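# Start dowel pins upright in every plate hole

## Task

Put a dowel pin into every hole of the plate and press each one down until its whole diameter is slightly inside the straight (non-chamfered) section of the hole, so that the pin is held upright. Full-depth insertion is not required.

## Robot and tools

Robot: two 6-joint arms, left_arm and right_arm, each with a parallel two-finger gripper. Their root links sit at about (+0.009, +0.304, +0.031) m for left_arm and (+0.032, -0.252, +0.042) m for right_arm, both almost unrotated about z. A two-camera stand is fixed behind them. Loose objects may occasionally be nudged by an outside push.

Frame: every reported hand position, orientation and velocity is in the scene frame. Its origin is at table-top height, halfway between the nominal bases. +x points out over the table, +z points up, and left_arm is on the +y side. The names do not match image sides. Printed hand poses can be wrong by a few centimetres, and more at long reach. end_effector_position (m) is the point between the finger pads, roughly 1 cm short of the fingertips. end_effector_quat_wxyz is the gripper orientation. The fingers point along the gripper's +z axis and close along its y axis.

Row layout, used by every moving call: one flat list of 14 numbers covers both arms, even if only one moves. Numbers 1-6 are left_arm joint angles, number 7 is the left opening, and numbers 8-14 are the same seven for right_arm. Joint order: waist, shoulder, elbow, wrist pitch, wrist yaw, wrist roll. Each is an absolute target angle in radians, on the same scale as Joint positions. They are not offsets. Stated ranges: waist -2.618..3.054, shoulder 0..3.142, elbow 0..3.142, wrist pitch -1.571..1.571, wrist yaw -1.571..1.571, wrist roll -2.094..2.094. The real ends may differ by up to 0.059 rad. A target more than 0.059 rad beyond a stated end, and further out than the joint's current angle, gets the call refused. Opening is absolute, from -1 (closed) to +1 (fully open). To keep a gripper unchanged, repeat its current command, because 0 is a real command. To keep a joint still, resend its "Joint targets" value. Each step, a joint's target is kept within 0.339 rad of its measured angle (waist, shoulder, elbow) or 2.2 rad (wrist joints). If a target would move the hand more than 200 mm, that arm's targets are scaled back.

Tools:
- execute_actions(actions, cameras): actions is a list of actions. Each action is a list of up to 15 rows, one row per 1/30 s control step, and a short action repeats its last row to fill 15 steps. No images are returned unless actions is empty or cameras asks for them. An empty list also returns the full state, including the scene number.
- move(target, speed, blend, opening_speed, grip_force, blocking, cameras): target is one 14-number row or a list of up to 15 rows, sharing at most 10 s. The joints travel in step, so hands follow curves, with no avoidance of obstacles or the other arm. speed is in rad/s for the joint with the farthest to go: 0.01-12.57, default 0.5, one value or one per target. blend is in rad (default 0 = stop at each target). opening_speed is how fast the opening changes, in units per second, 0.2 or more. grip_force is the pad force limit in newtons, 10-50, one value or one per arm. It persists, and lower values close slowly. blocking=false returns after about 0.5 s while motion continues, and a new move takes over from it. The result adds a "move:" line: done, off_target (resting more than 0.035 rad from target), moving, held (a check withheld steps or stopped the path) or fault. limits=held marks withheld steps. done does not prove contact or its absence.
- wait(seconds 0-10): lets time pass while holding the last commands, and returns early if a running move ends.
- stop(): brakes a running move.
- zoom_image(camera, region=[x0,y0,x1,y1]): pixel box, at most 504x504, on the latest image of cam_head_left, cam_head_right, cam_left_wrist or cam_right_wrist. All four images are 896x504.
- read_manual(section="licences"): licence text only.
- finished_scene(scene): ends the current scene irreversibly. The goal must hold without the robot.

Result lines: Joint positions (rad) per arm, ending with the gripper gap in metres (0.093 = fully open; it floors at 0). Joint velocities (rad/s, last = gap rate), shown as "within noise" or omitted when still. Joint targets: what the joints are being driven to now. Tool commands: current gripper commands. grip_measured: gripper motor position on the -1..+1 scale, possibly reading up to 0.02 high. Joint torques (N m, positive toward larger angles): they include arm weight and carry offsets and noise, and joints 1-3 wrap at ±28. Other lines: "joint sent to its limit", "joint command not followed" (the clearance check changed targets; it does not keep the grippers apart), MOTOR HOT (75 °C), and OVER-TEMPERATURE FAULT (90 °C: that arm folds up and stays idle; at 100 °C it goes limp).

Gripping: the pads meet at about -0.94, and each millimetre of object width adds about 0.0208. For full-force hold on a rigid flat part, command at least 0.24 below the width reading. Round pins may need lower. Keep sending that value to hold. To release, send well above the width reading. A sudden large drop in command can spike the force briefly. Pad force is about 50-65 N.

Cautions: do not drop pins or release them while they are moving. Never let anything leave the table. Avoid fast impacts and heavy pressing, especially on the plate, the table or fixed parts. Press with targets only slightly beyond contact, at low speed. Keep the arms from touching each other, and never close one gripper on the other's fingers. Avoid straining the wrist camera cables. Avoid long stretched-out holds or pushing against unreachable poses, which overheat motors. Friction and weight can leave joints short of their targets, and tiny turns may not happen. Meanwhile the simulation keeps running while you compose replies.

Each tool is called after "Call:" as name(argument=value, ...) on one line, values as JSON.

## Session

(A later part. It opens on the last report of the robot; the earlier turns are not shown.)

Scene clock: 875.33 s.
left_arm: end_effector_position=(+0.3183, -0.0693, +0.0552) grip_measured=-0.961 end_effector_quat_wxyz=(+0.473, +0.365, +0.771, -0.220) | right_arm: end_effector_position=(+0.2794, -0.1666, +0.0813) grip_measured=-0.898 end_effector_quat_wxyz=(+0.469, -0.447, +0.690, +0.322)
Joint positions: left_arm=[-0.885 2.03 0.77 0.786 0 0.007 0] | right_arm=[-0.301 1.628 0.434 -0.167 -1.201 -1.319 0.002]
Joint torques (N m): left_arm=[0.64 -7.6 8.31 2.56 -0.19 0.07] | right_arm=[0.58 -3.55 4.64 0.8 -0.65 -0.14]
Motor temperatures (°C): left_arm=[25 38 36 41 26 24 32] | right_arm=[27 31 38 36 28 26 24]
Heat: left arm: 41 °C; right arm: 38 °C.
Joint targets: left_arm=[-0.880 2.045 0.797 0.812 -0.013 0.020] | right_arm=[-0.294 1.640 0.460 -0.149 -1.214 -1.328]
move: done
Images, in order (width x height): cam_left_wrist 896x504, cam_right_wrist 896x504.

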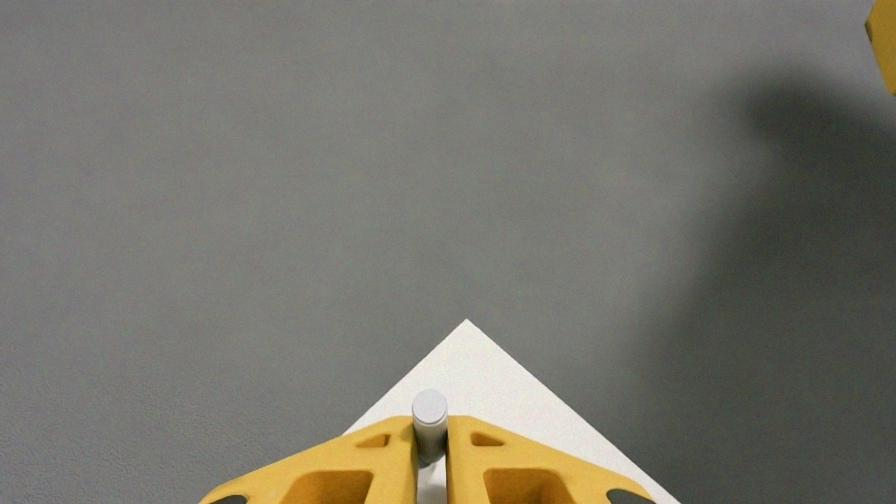

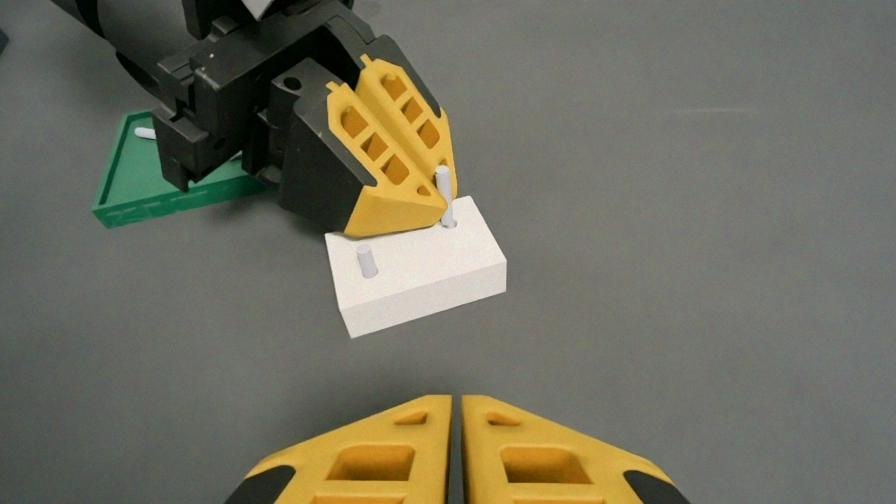

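Call:
move(target=[-0.878,2.045,0.800,0.812,-0.013,0.02,-1,-0.294,1.64,0.46,-0.149,-1.214,-1.328,-0.9], speed=0.1, cameras=["cam_left_wrist","cam_right_wrist"])

Call:
zoom_image(camera="cam_right_wrist", region=[410, 150, 490, 240])

Call:
zoom_image(camera="cam_left_wrist", region=[400, 440, 464, 490])

Scene clock: 882.83 s.
left_arm: end_effector_position=(+0.3200, -0.0707, +0.0577) grip_measured=-0.961 end_effector_quat_wxyz=(+0.476, +0.364, +0.769, -0.221) | right_arm: end_effector_position=(+0.2794, -0.1666, +0.0813) grip_measured=-0.898 end_effector_quat_wxyz=(+0.469, -0.447, +0.690, +0.322)
Joint positions: left_arm=[-0.884 2.03 0.777 0.788 0 0.007 0] | right_arm=[-0.301 1.628 0.434 -0.167 -1.201 -1.319 0.002]
Joint torques (N m): left_arm=[0.7 -7.57 7.97 2.56 -0.2 0.08] | right_arm=[0.66 -3.36 4.96 0.88 -0.66 -0.08]
Heat: left arm: 41 °C; right arm: 38 °C.
Joint targets: left_arm=[-0.878 2.045 0.800 0.812 -0.013 0.020] | right_arm=[-0.294 1.640 0.460 -0.149 -1.214 -1.328]
move: done
Images, in order (width x height): cam_left_wrist 896x504, cam_right_wrist 896x504.

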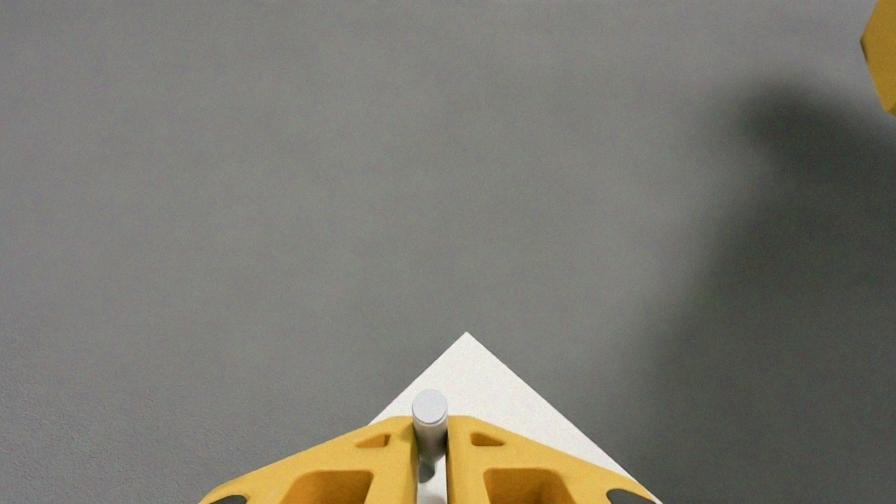

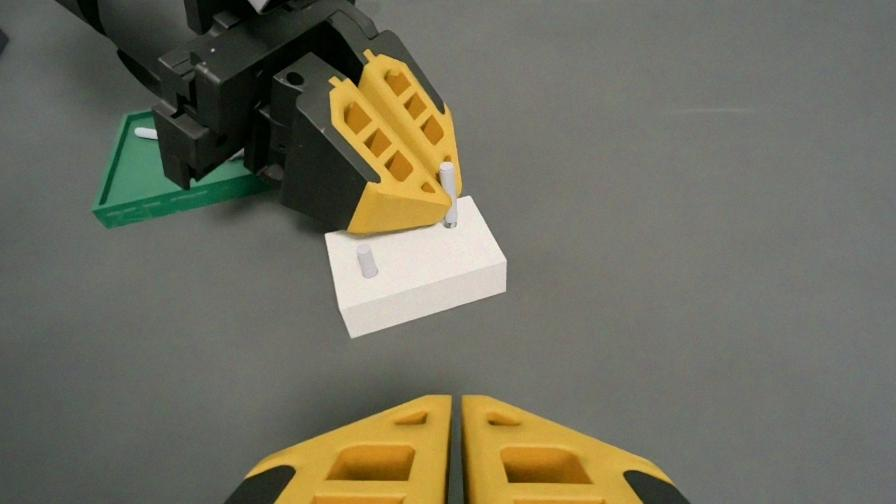

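Scaled by 5.600 from the camera's 896x504 image, which has a finer 1280x720 frame.

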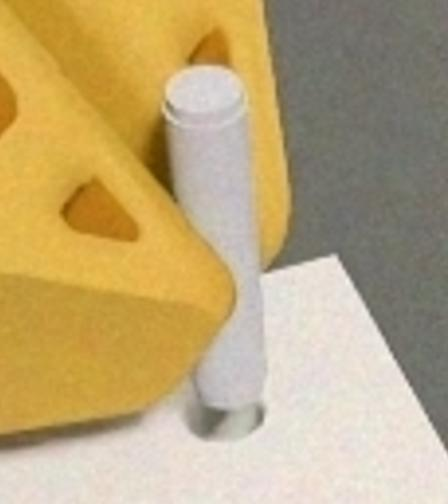

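Scaled by 7.875 from the camera's 896x504 image, which has a finer 1280x720 frame.

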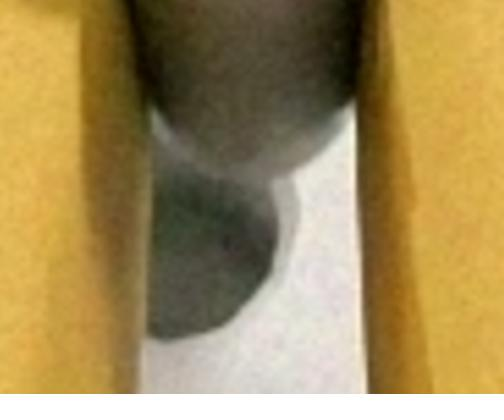

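Call:
move(target=[-0.8742,2.0515,0.796,0.812,-0.013,0.02,-1,-0.294,1.64,0.46,-0.149,-1.214,-1.328,-0.9], speed=0.1, cameras=["cam_left_wrist","cam_right_wrist"])

Call:
zoom_image(camera="cam_right_wrist", region=[410, 150, 490, 240])

Call:
zoom_image(camera="cam_left_wrist", region=[400, 440, 464, 490])

Scene clock: 895.47 s.
left_arm: end_effector_position=(+0.3215, -0.0689, +0.0550) grip_measured=-0.961 end_effector_quat_wxyz=(+0.475, +0.363, +0.772, -0.219) | right_arm: end_effector_position=(+0.2794, -0.1666, +0.0813) grip_measured=-0.898 end_effector_quat_wxyz=(+0.469, -0.447, +0.690, +0.322)
Joint positions: left_arm=[-0.88 2.037 0.777 0.789 0 0.007 0] | right_arm=[-0.301 1.628 0.434 -0.167 -1.201 -1.319 0.002]
Joint torques (N m): left_arm=[0.72 -7.56 7.56 2.52 -0.19 0.08] | right_arm=[0.36 -3.55 4.78 0.82 -0.64 -0.14]
Heat: left arm: 42 °C; right arm: 38 °C.
Joint targets: left_arm=[-0.874 2.052 0.796 0.812 -0.013 0.020] | right_arm=[-0.294 1.640 0.460 -0.149 -1.214 -1.328]
move: done
Images, in order (width x height): cam_left_wrist 896x504, cam_right_wrist 896x504.

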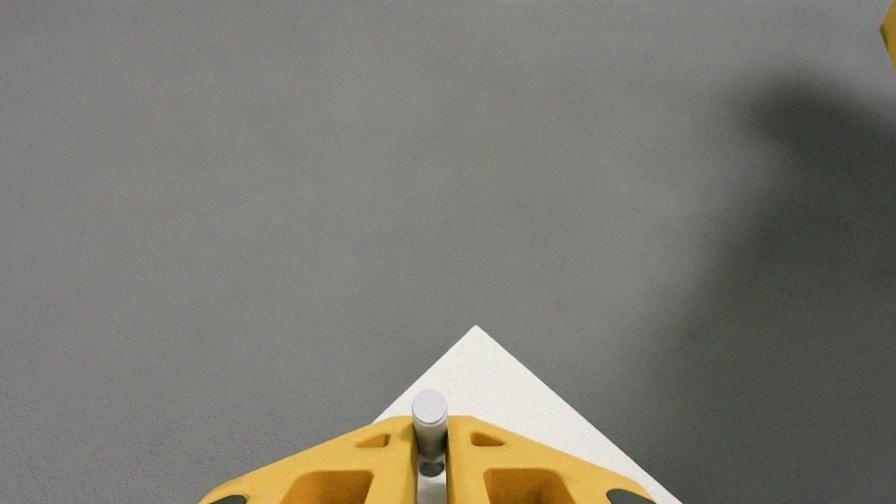

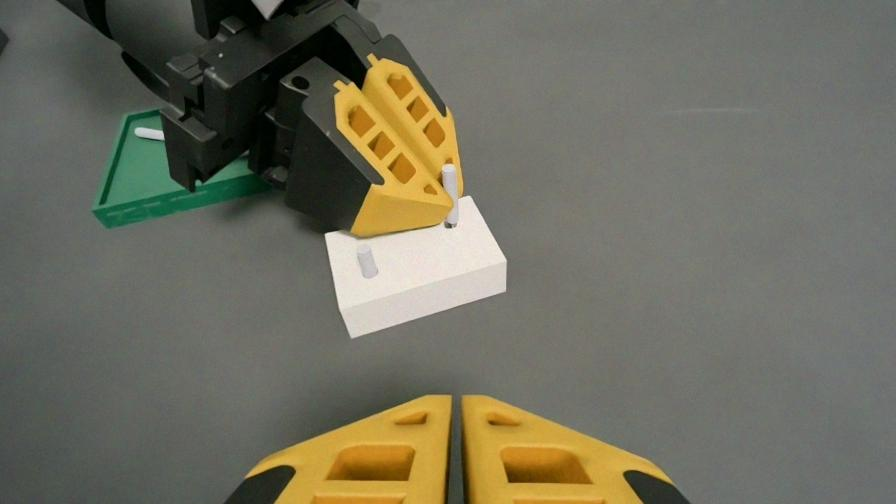

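Scaled by 5.600 from the camera's 896x504 image, which has a finer 1280x720 frame.

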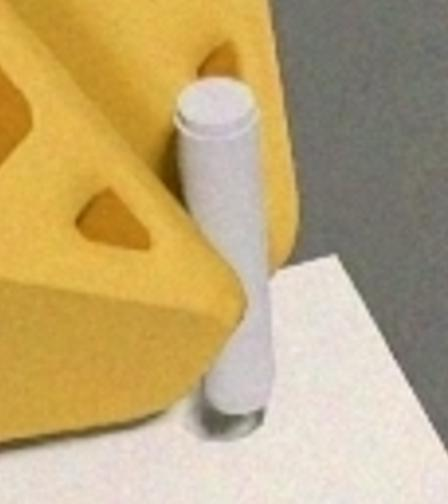

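Scaled by 7.875 from the camera's 896x504 image, which has a finer 1280x720 frame.

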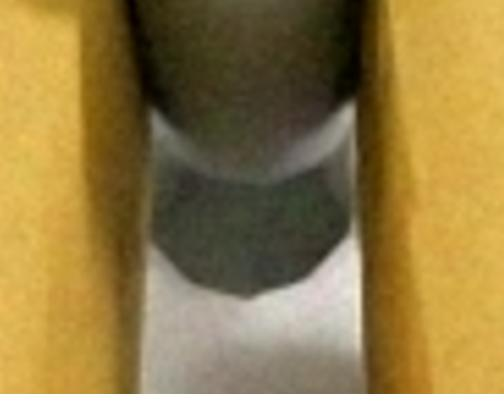

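Call:
move(target=[-0.8742,2.0515,0.760,0.812,-0.013,0.02,-1,-0.294,1.64,0.46,-0.149,-1.214,-1.328,-0.9], speed=0.1, cameras=["cam_left_wrist","cam_right_wrist"])

Call:
zoom_image(camera="cam_right_wrist", region=[410, 150, 490, 240])

Call:
zoom_image(camera="cam_left_wrist", region=[400, 440, 464, 490])

Scene clock: 909.33 s.
left_arm: end_effector_position=(+0.3195, -0.0665, +0.0517) grip_measured=-0.961 end_effector_quat_wxyz=(+0.471, +0.364, +0.774, -0.217) | right_arm: end_effector_position=(+0.2794, -0.1666, +0.0813) grip_measured=-0.898 end_effector_quat_wxyz=(+0.469, -0.447, +0.690, +0.322)
Joint positions: left_arm=[-0.88 2.037 0.766 0.791 0 0.007 0] | right_arm=[-0.301 1.628 0.434 -0.167 -1.201 -1.319 0.002]
Joint torques (N m): left_arm=[0.72 -7.49 4.88 2.49 -0.2 0.08] | right_arm=[0.58 -3.66 4.86 0.84 -0.66 -0.14]
Heat: left arm: 42 °C; right arm: 38 °C.
Joint targets: left_arm=[-0.874 2.052 0.760 0.812 -0.013 0.020] | right_arm=[-0.294 1.640 0.460 -0.149 -1.214 -1.328]
move: done
Images, in order (width x height): cam_left_wrist 896x504, cam_right_wrist 896x504.

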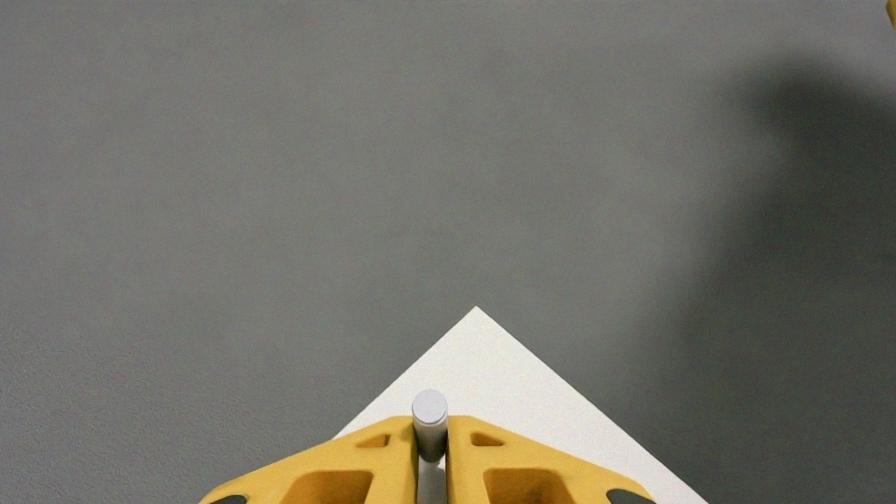

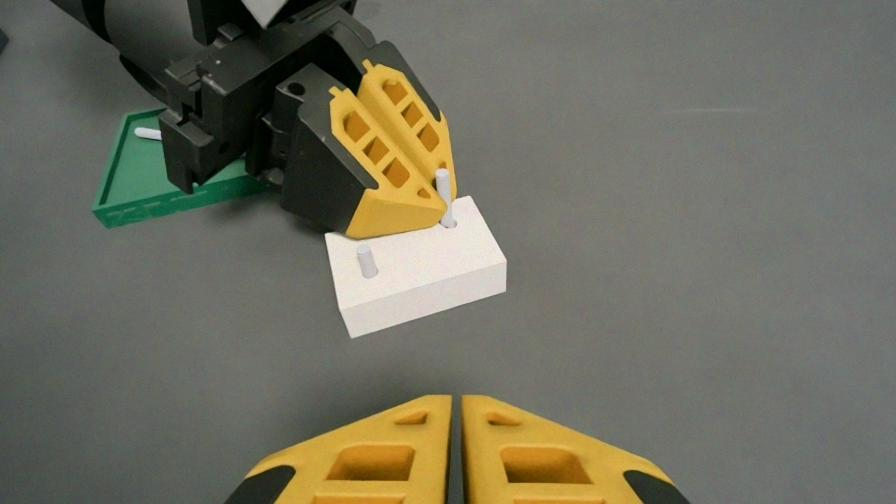

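Scaled by 5.600 from the camera's 896x504 image, which has a finer 1280x720 frame.

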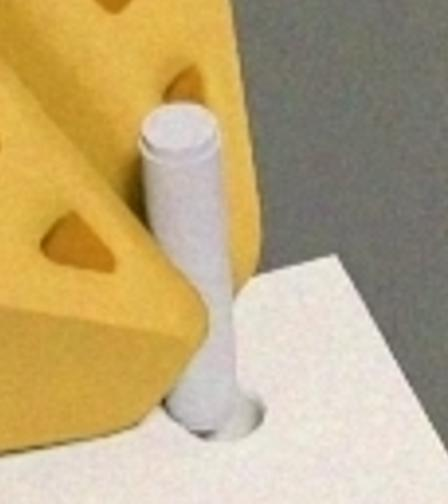

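Scaled by 7.875 from the camera's 896x504 image, which has a finer 1280x720 frame.

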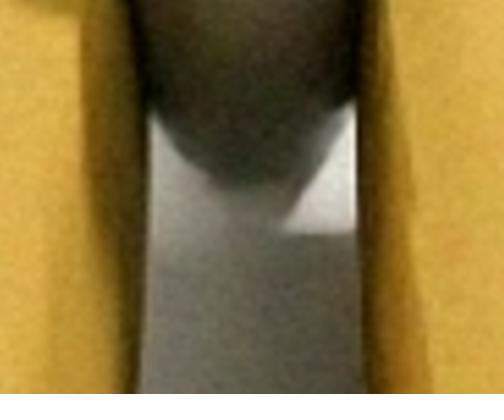

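Call:
move(target=[-0.8742,2.0515,0.796,0.812,-0.013,0.02,-1,-0.294,1.64,0.46,-0.149,-1.214,-1.328,-0.9], speed=0.1, cameras=["cam_left_wrist","cam_right_wrist"])

Call:
zoom_image(camera="cam_right_wrist", region=[410, 150, 490, 240])

Call:
zoom_image(camera="cam_left_wrist", region=[400, 440, 464, 490])

Scene clock: 921.87 s.
left_arm: end_effector_position=(+0.3209, -0.0682, +0.0541) grip_measured=-0.961 end_effector_quat_wxyz=(+0.474, +0.363, +0.772, -0.219) | right_arm: end_effector_position=(+0.2794, -0.1666, +0.0813) grip_measured=-0.898 end_effector_quat_wxyz=(+0.469, -0.447, +0.690, +0.322)
Joint positions: left_arm=[-0.88 2.037 0.773 0.791 0 0.007 0] | right_arm=[-0.301 1.628 0.434 -0.167 -1.201 -1.319 0.002]
Joint torques (N m): left_arm=[0.72 -7.51 7.87 2.51 -0.18 0.08] | right_arm=[0.65 -3.52 4.64 0.87 -0.68 -0.1]
Heat: left arm: 42 °C; right arm: 38 °C.
Joint targets: left_arm=[-0.874 2.052 0.796 0.812 -0.013 0.020] | right_arm=[-0.294 1.640 0.460 -0.149 -1.214 -1.328]
move: done
Images, in order (width x height): cam_left_wrist 896x504, cam_right_wrist 896x504.

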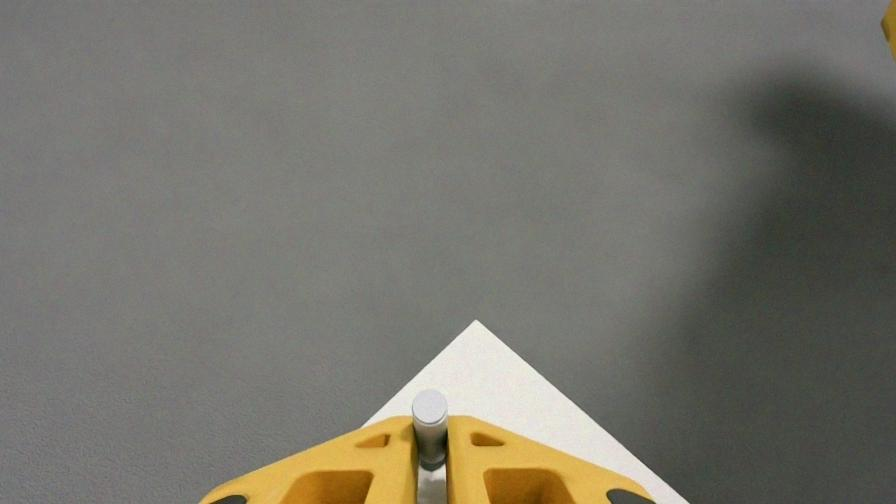

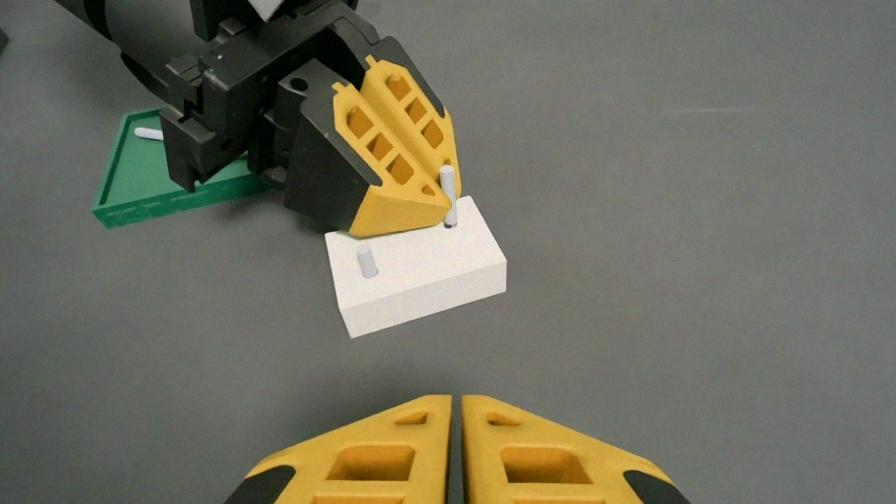

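Scaled by 5.600 from the camera's 896x504 image, which has a finer 1280x720 frame.

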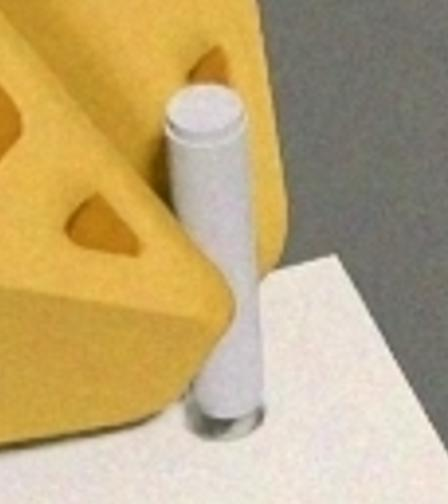

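Scaled by 7.875 from the camera's 896x504 image, which has a finer 1280x720 frame.

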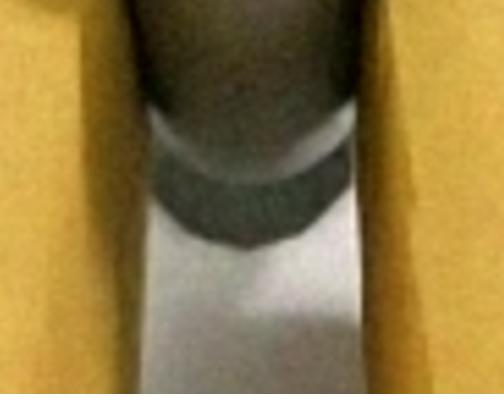

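Call:
move(target=[-0.8742,2.059,0.796,0.812,-0.013,0.02,-1,-0.294,1.64,0.46,-0.149,-1.214,-1.328,-0.9], speed=0.1, cameras=["cam_left_wrist","cam_right_wrist"])

Call:
zoom_image(camera="cam_right_wrist", region=[410, 150, 490, 240])

Call:
zoom_image(camera="cam_left_wrist", region=[400, 440, 464, 490])

Scene clock: 926.97 s.
left_arm: end_effector_position=(+0.3205, -0.0678, +0.0509) grip_measured=-0.961 end_effector_quat_wxyz=(+0.471, +0.364, +0.773, -0.217) | right_arm: end_effector_position=(+0.2794, -0.1666, +0.0813) grip_measured=-0.898 end_effector_quat_wxyz=(+0.469, -0.447, +0.690, +0.322)
Joint positions: left_arm=[-0.88 2.044 0.773 0.792 0 0.007 0] | right_arm=[-0.301 1.628 0.434 -0.167 -1.201 -1.319 0.002]
Joint torques (N m): left_arm=[0.7 -7.54 7.88 2.49 -0.18 0.08] | right_arm=[0.59 -3.64 4.79 0.77 -0.63 -0.05]
Heat: left arm: 42 °C; right arm: 38 °C.
Joint targets: left_arm=[-0.874 2.059 0.796 0.812 -0.013 0.020] | right_arm=[-0.294 1.640 0.460 -0.149 -1.214 -1.328]
move: done
Images, in order (width x height): cam_left_wrist 896x504, cam_right_wrist 896x504.

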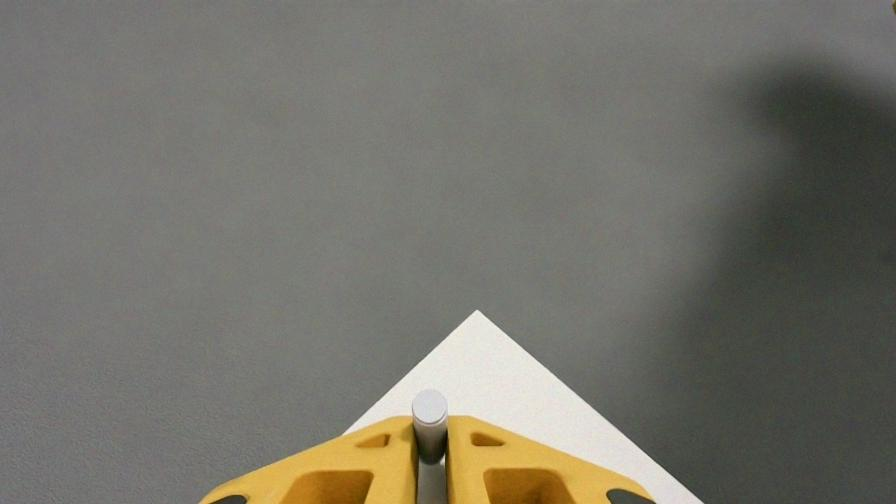

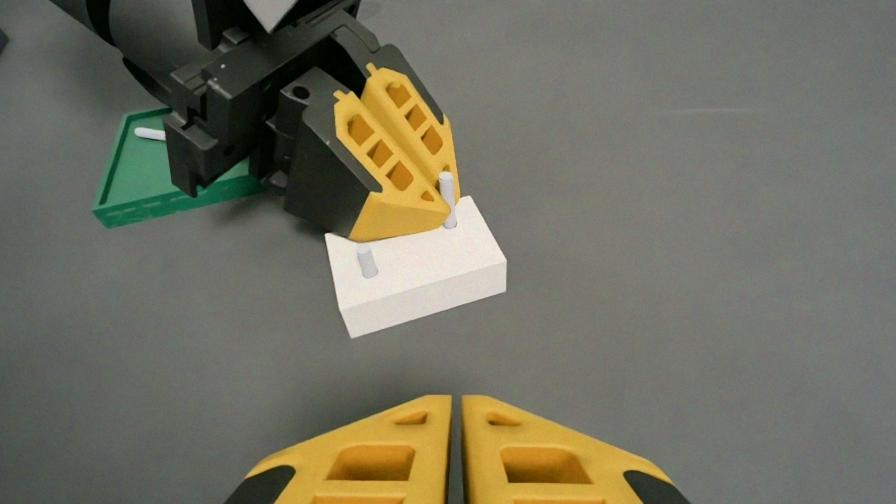

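Scaled by 5.600 from the camera's 896x504 image, which has a finer 1280x720 frame.

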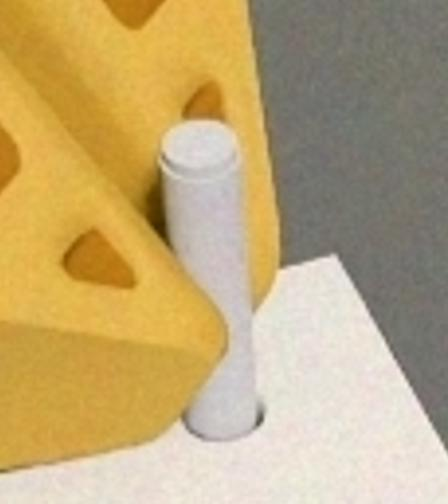

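Scaled by 7.875 from the camera's 896x504 image, which has a finer 1280x720 frame.

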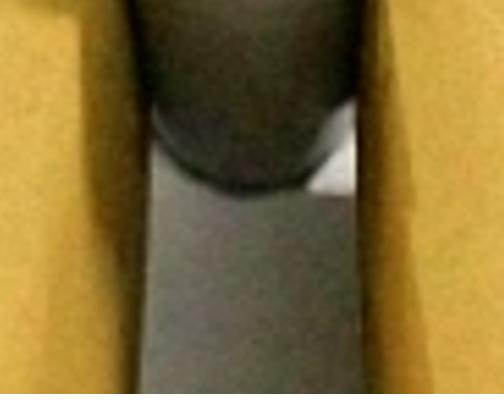

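Call:
move(target=[-0.8742,2.070,0.8005,0.812,-0.013,0.02,-1,-0.294,1.64,0.46,-0.149,-1.214,-1.328,-0.9], speed=0.1, cameras=["cam_left_wrist","cam_right_wrist"])

Call:
zoom_image(camera="cam_right_wrist", region=[410, 150, 490, 240])

Call:
zoom_image(camera="cam_left_wrist", region=[400, 440, 464, 490])

Scene clock: 933.57 s.
left_arm: end_effector_position=(+0.3215, -0.0689, +0.0502) grip_measured=-0.961 end_effector_quat_wxyz=(+0.472, +0.363, +0.773, -0.218) | right_arm: end_effector_position=(+0.2794, -0.1666, +0.0813) grip_measured=-0.898 end_effector_quat_wxyz=(+0.469, -0.447, +0.690, +0.322)
Joint positions: left_arm=[-0.88 2.052 0.778 0.797 0 0.007 0] | right_arm=[-0.301 1.628 0.434 -0.167 -1.201 -1.319 0.002]
Joint torques (N m): left_arm=[0.68 -7.36 7.83 2.44 -0.21 0.07] | right_arm=[0.44 -3.56 4.71 0.87 -0.7 -0.14]
Heat: left arm: 42 °C; right arm: 38 °C.
Joint targets: left_arm=[-0.874 2.070 0.801 0.812 -0.013 0.020] | right_arm=[-0.294 1.640 0.460 -0.149 -1.214 -1.328]
move: done
Images, in order (width x height): cam_left_wrist 896x504, cam_right_wrist 896x504.

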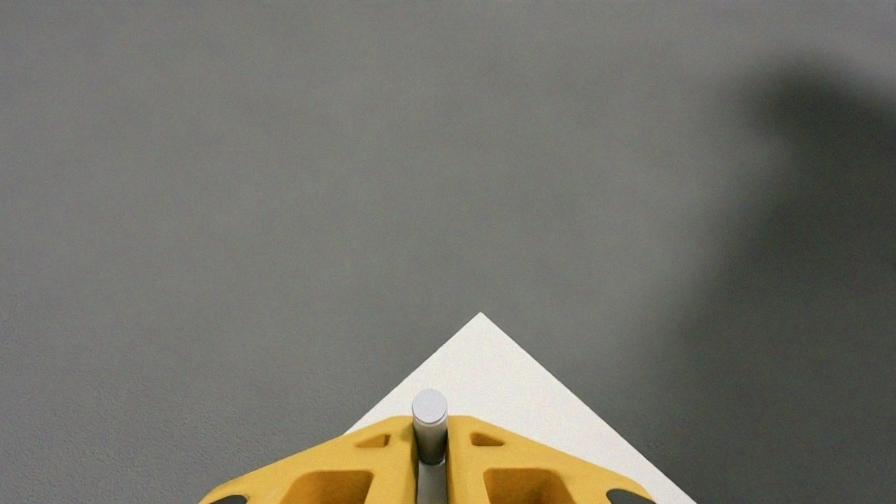

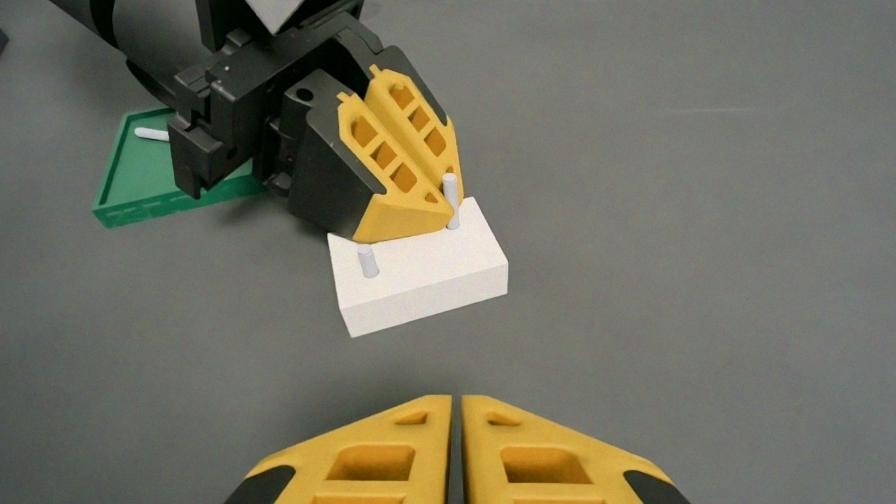

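Scaled by 5.600 from the camera's 896x504 image, which has a finer 1280x720 frame.

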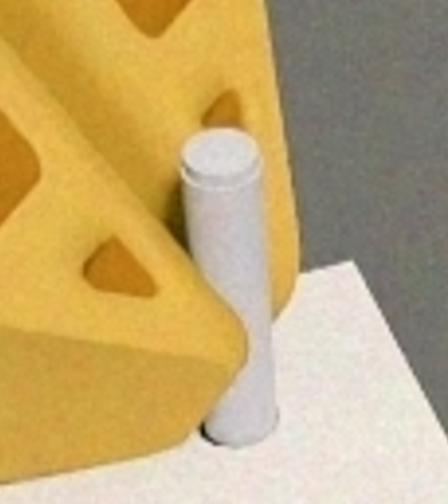

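Scaled by 7.875 from the camera's 896x504 image, which has a finer 1280x720 frame.

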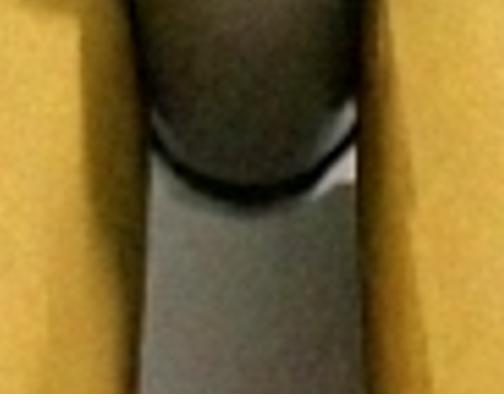

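Call:
move(target=[-0.8742,2.112,0.762,0.68,-0.013,0.02,-1,-0.294,1.64,0.46,-0.149,-1.214,-1.328,-0.9], speed=0.15, cameras=["cam_left_wrist","cam_right_wrist"])

Call:
zoom_image(camera="cam_right_wrist", region=[410, 150, 490, 240])

Call:
zoom_image(camera="cam_left_wrist", region=[400, 440, 464, 490])

Scene clock: 938.60 s.
left_arm: end_effector_position=(+0.3213, -0.0687, +0.0459) grip_measured=-0.961 end_effector_quat_wxyz=(+0.471, +0.364, +0.774, -0.217) | right_arm: end_effector_position=(+0.2794, -0.1666, +0.0813) grip_measured=-0.898 end_effector_quat_wxyz=(+0.469, -0.447, +0.690, +0.322)
Joint positions: left_arm=[-0.88 2.065 0.778 0.806 0 0.008 0] | right_arm=[-0.301 1.628 0.434 -0.167 -1.201 -1.319 0.002]
Joint torques (N m): left_arm=[0.66 -4.79 3.82 0.84 -0.19 0.05] | right_arm=[0.54 -3.67 4.63 0.78 -0.64 -0.1]
Heat: left arm: 42 °C; right arm: 38 °C.
Joint targets: left_arm=[-0.874 2.112 0.762 0.680 -0.013 0.020] | right_arm=[-0.294 1.640 0.460 -0.149 -1.214 -1.328]
move: off_target (left_arm); left_arm: the wrist pitch is farthest, 0.126 rad from its target
Images, in order (width x height): cam_left_wrist 896x504, cam_right_wrist 896x504.

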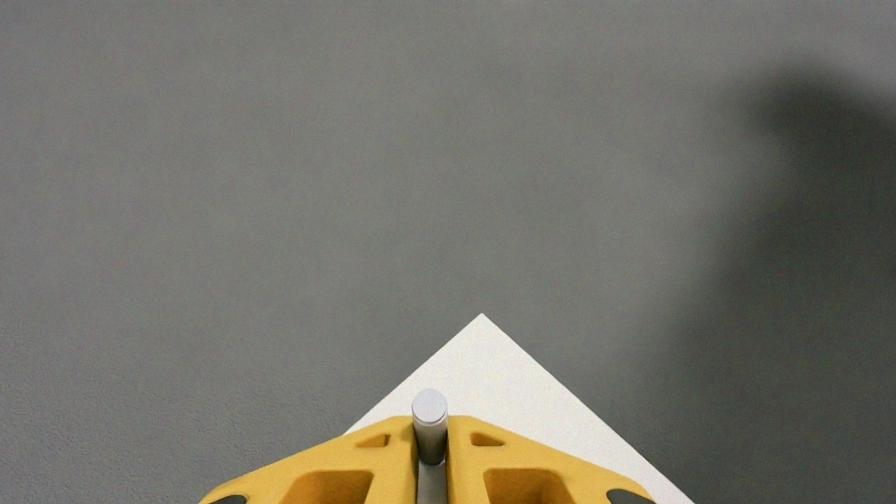

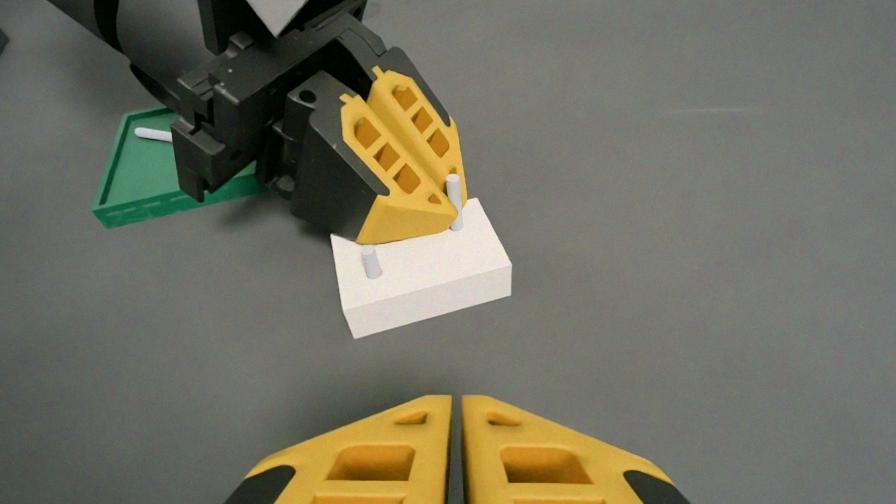

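Scaled by 5.600 from the camera's 896x504 image, which has a finer 1280x720 frame.

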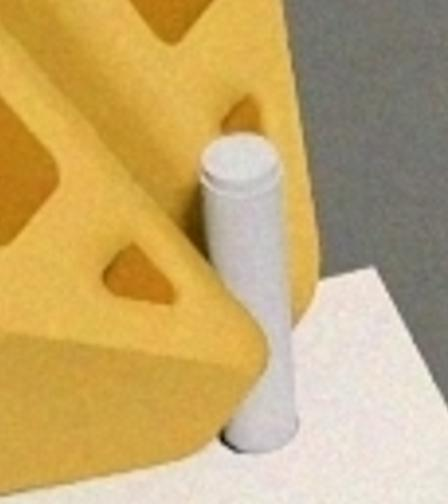

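Scaled by 7.875 from the camera's 896x504 image, which has a finer 1280x720 frame.

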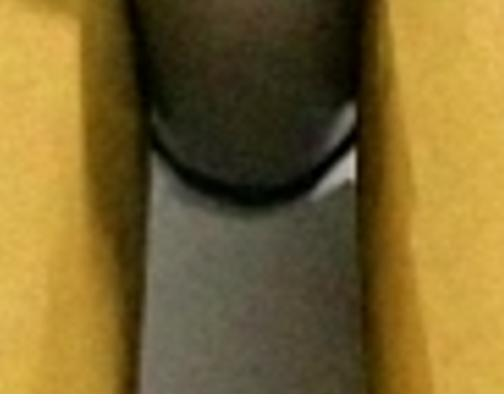

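Call:
move(target=[-0.8742,2.112,0.742,0.72,-0.013,0.02,-1,-0.294,1.64,0.46,-0.149,-1.214,-1.328,-0.9], speed=0.1, cameras=["cam_left_wrist","cam_right_wrist"])

Call:
zoom_image(camera="cam_right_wrist", region=[410, 150, 490, 240])

Call:
zoom_image(camera="cam_left_wrist", region=[400, 440, 464, 490])

Scene clock: 953.70 s.
left_arm: end_effector_position=(+0.3212, -0.0686, +0.0462) grip_measured=-0.961 end_effector_quat_wxyz=(+0.476, +0.363, +0.770, -0.220) | right_arm: end_effector_position=(+0.2794, -0.1666, +0.0813) grip_measured=-0.898 end_effector_quat_wxyz=(+0.469, -0.447, +0.690, +0.322)
Joint positions: left_arm=[-0.88 2.072 0.769 0.836 0 0.008 0] | right_arm=[-0.301 1.628 0.434 -0.167 -1.201 -1.319 0.002]
Joint torques (N m): left_arm=[0.65 -5.44 2.61 0.95 -0.17 0.06] | right_arm=[0.57 -3.62 4.82 0.86 -0.66 -0.08]
Heat: left arm: 39 °C; right arm: 38 °C.
Joint targets: left_arm=[-0.874 2.112 0.742 0.720 -0.013 0.020] | right_arm=[-0.294 1.640 0.460 -0.149 -1.214 -1.328]
move: off_target (left_arm); left_arm: the wrist pitch is farthest, 0.116 rad from its target
Images, in order (width x height): cam_left_wrist 896x504, cam_right_wrist 896x504.

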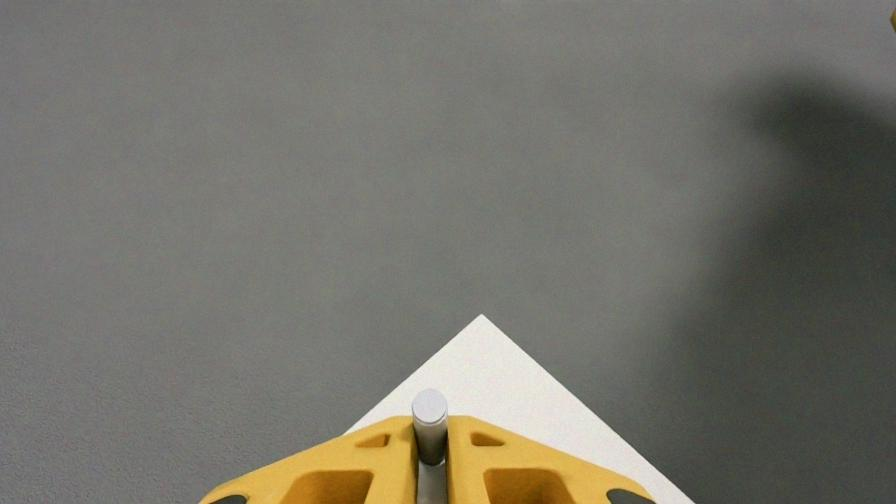

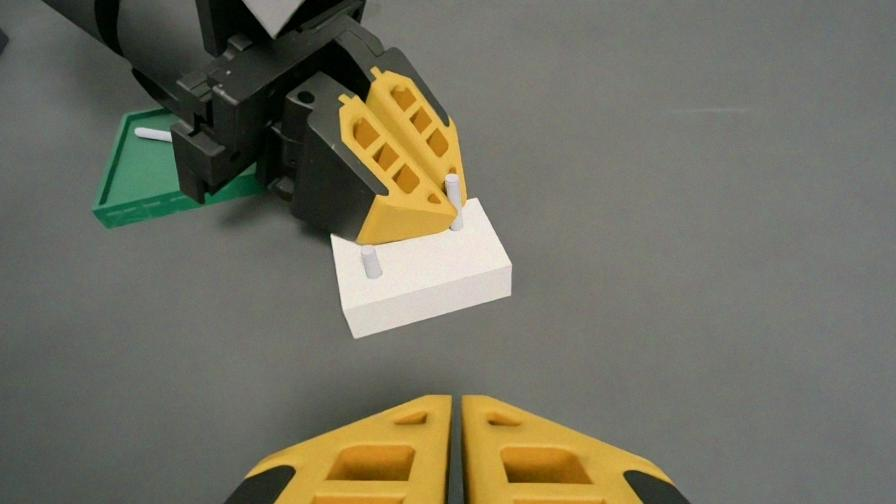

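Scaled by 5.600 from the camera's 896x504 image, which has a finer 1280x720 frame.

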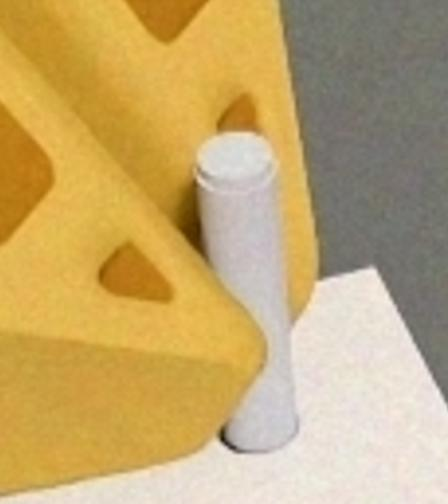

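Scaled by 7.875 from the camera's 896x504 image, which has a finer 1280x720 frame.

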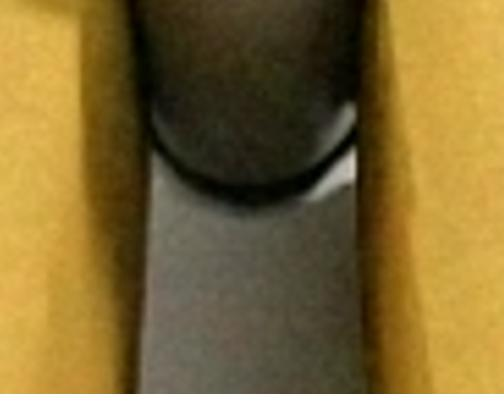

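Call:
move(target=[-0.8742,2.14,0.750,0.46,-0.013,0.02,-1,-0.294,1.64,0.46,-0.149,-1.214,-1.328,-0.9], speed=0.2, cameras=["cam_left_wrist","cam_right_wrist"])

Call:
zoom_image(camera="cam_right_wrist", region=[410, 150, 490, 240])

Call:
zoom_image(camera="cam_left_wrist", region=[400, 440, 464, 490])

Scene clock: 964.90 s.
left_arm: end_effector_position=(+0.3203, -0.0676, +0.0400) grip_measured=-0.962 end_effector_quat_wxyz=(+0.462, +0.367, +0.779, -0.213) | right_arm: end_effector_position=(+0.2794, -0.1666, +0.0813) grip_measured=-0.898 end_effector_quat_wxyz=(+0.469, -0.447, +0.690, +0.322)
Joint positions: left_arm=[-0.88 2.072 0.782 0.787 0 0.008 0] | right_arm=[-0.301 1.628 0.434 -0.167 -1.201 -1.319 0.002]
Joint torques (N m): left_arm=[0.73 -3 2.22 -1.46 -0.19 0.06] | right_arm=[0.73 -3.59 4.88 0.84 -0.62 -0.11]
Heat: left arm: 38 °C; right arm: 38 °C.
Joint targets: left_arm=[-0.874 2.140 0.750 0.460 -0.013 0.020] | right_arm=[-0.294 1.640 0.460 -0.149 -1.214 -1.328]
move: off_target (left_arm); left_arm: the wrist pitch is farthest, 0.327 rad from its target
Images, in order (width x height): cam_left_wrist 896x504, cam_right_wrist 896x504.

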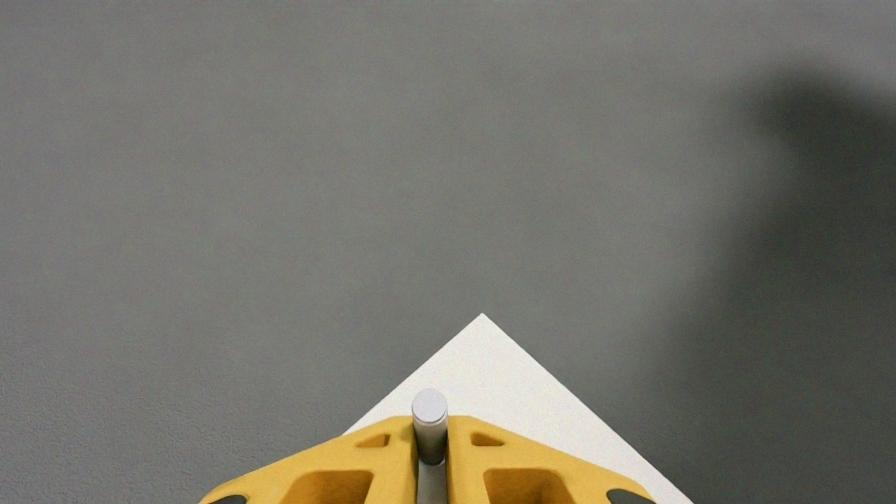

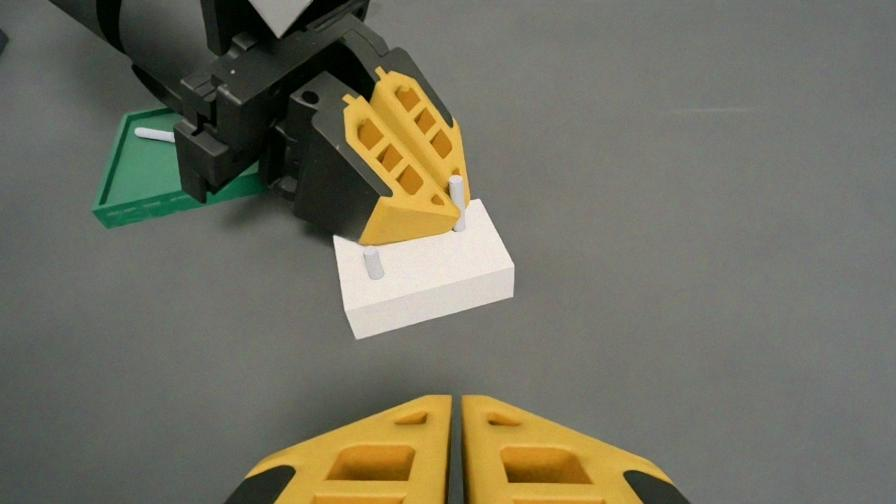

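Scaled by 5.600 from the camera's 896x504 image, which has a finer 1280x720 frame.

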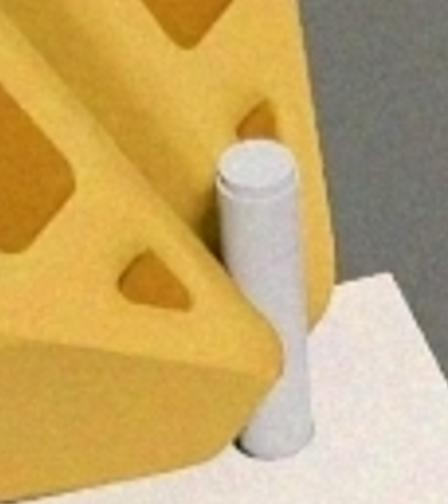

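Scaled by 7.875 from the camera's 896x504 image, which has a finer 1280x720 frame.

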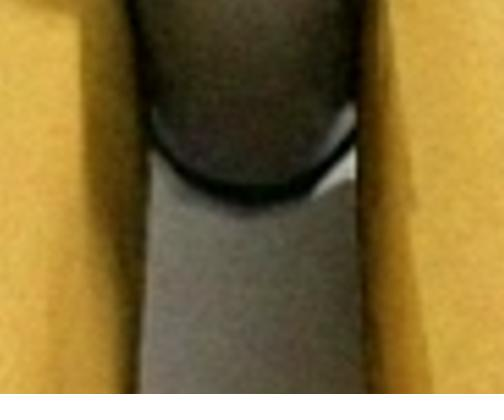

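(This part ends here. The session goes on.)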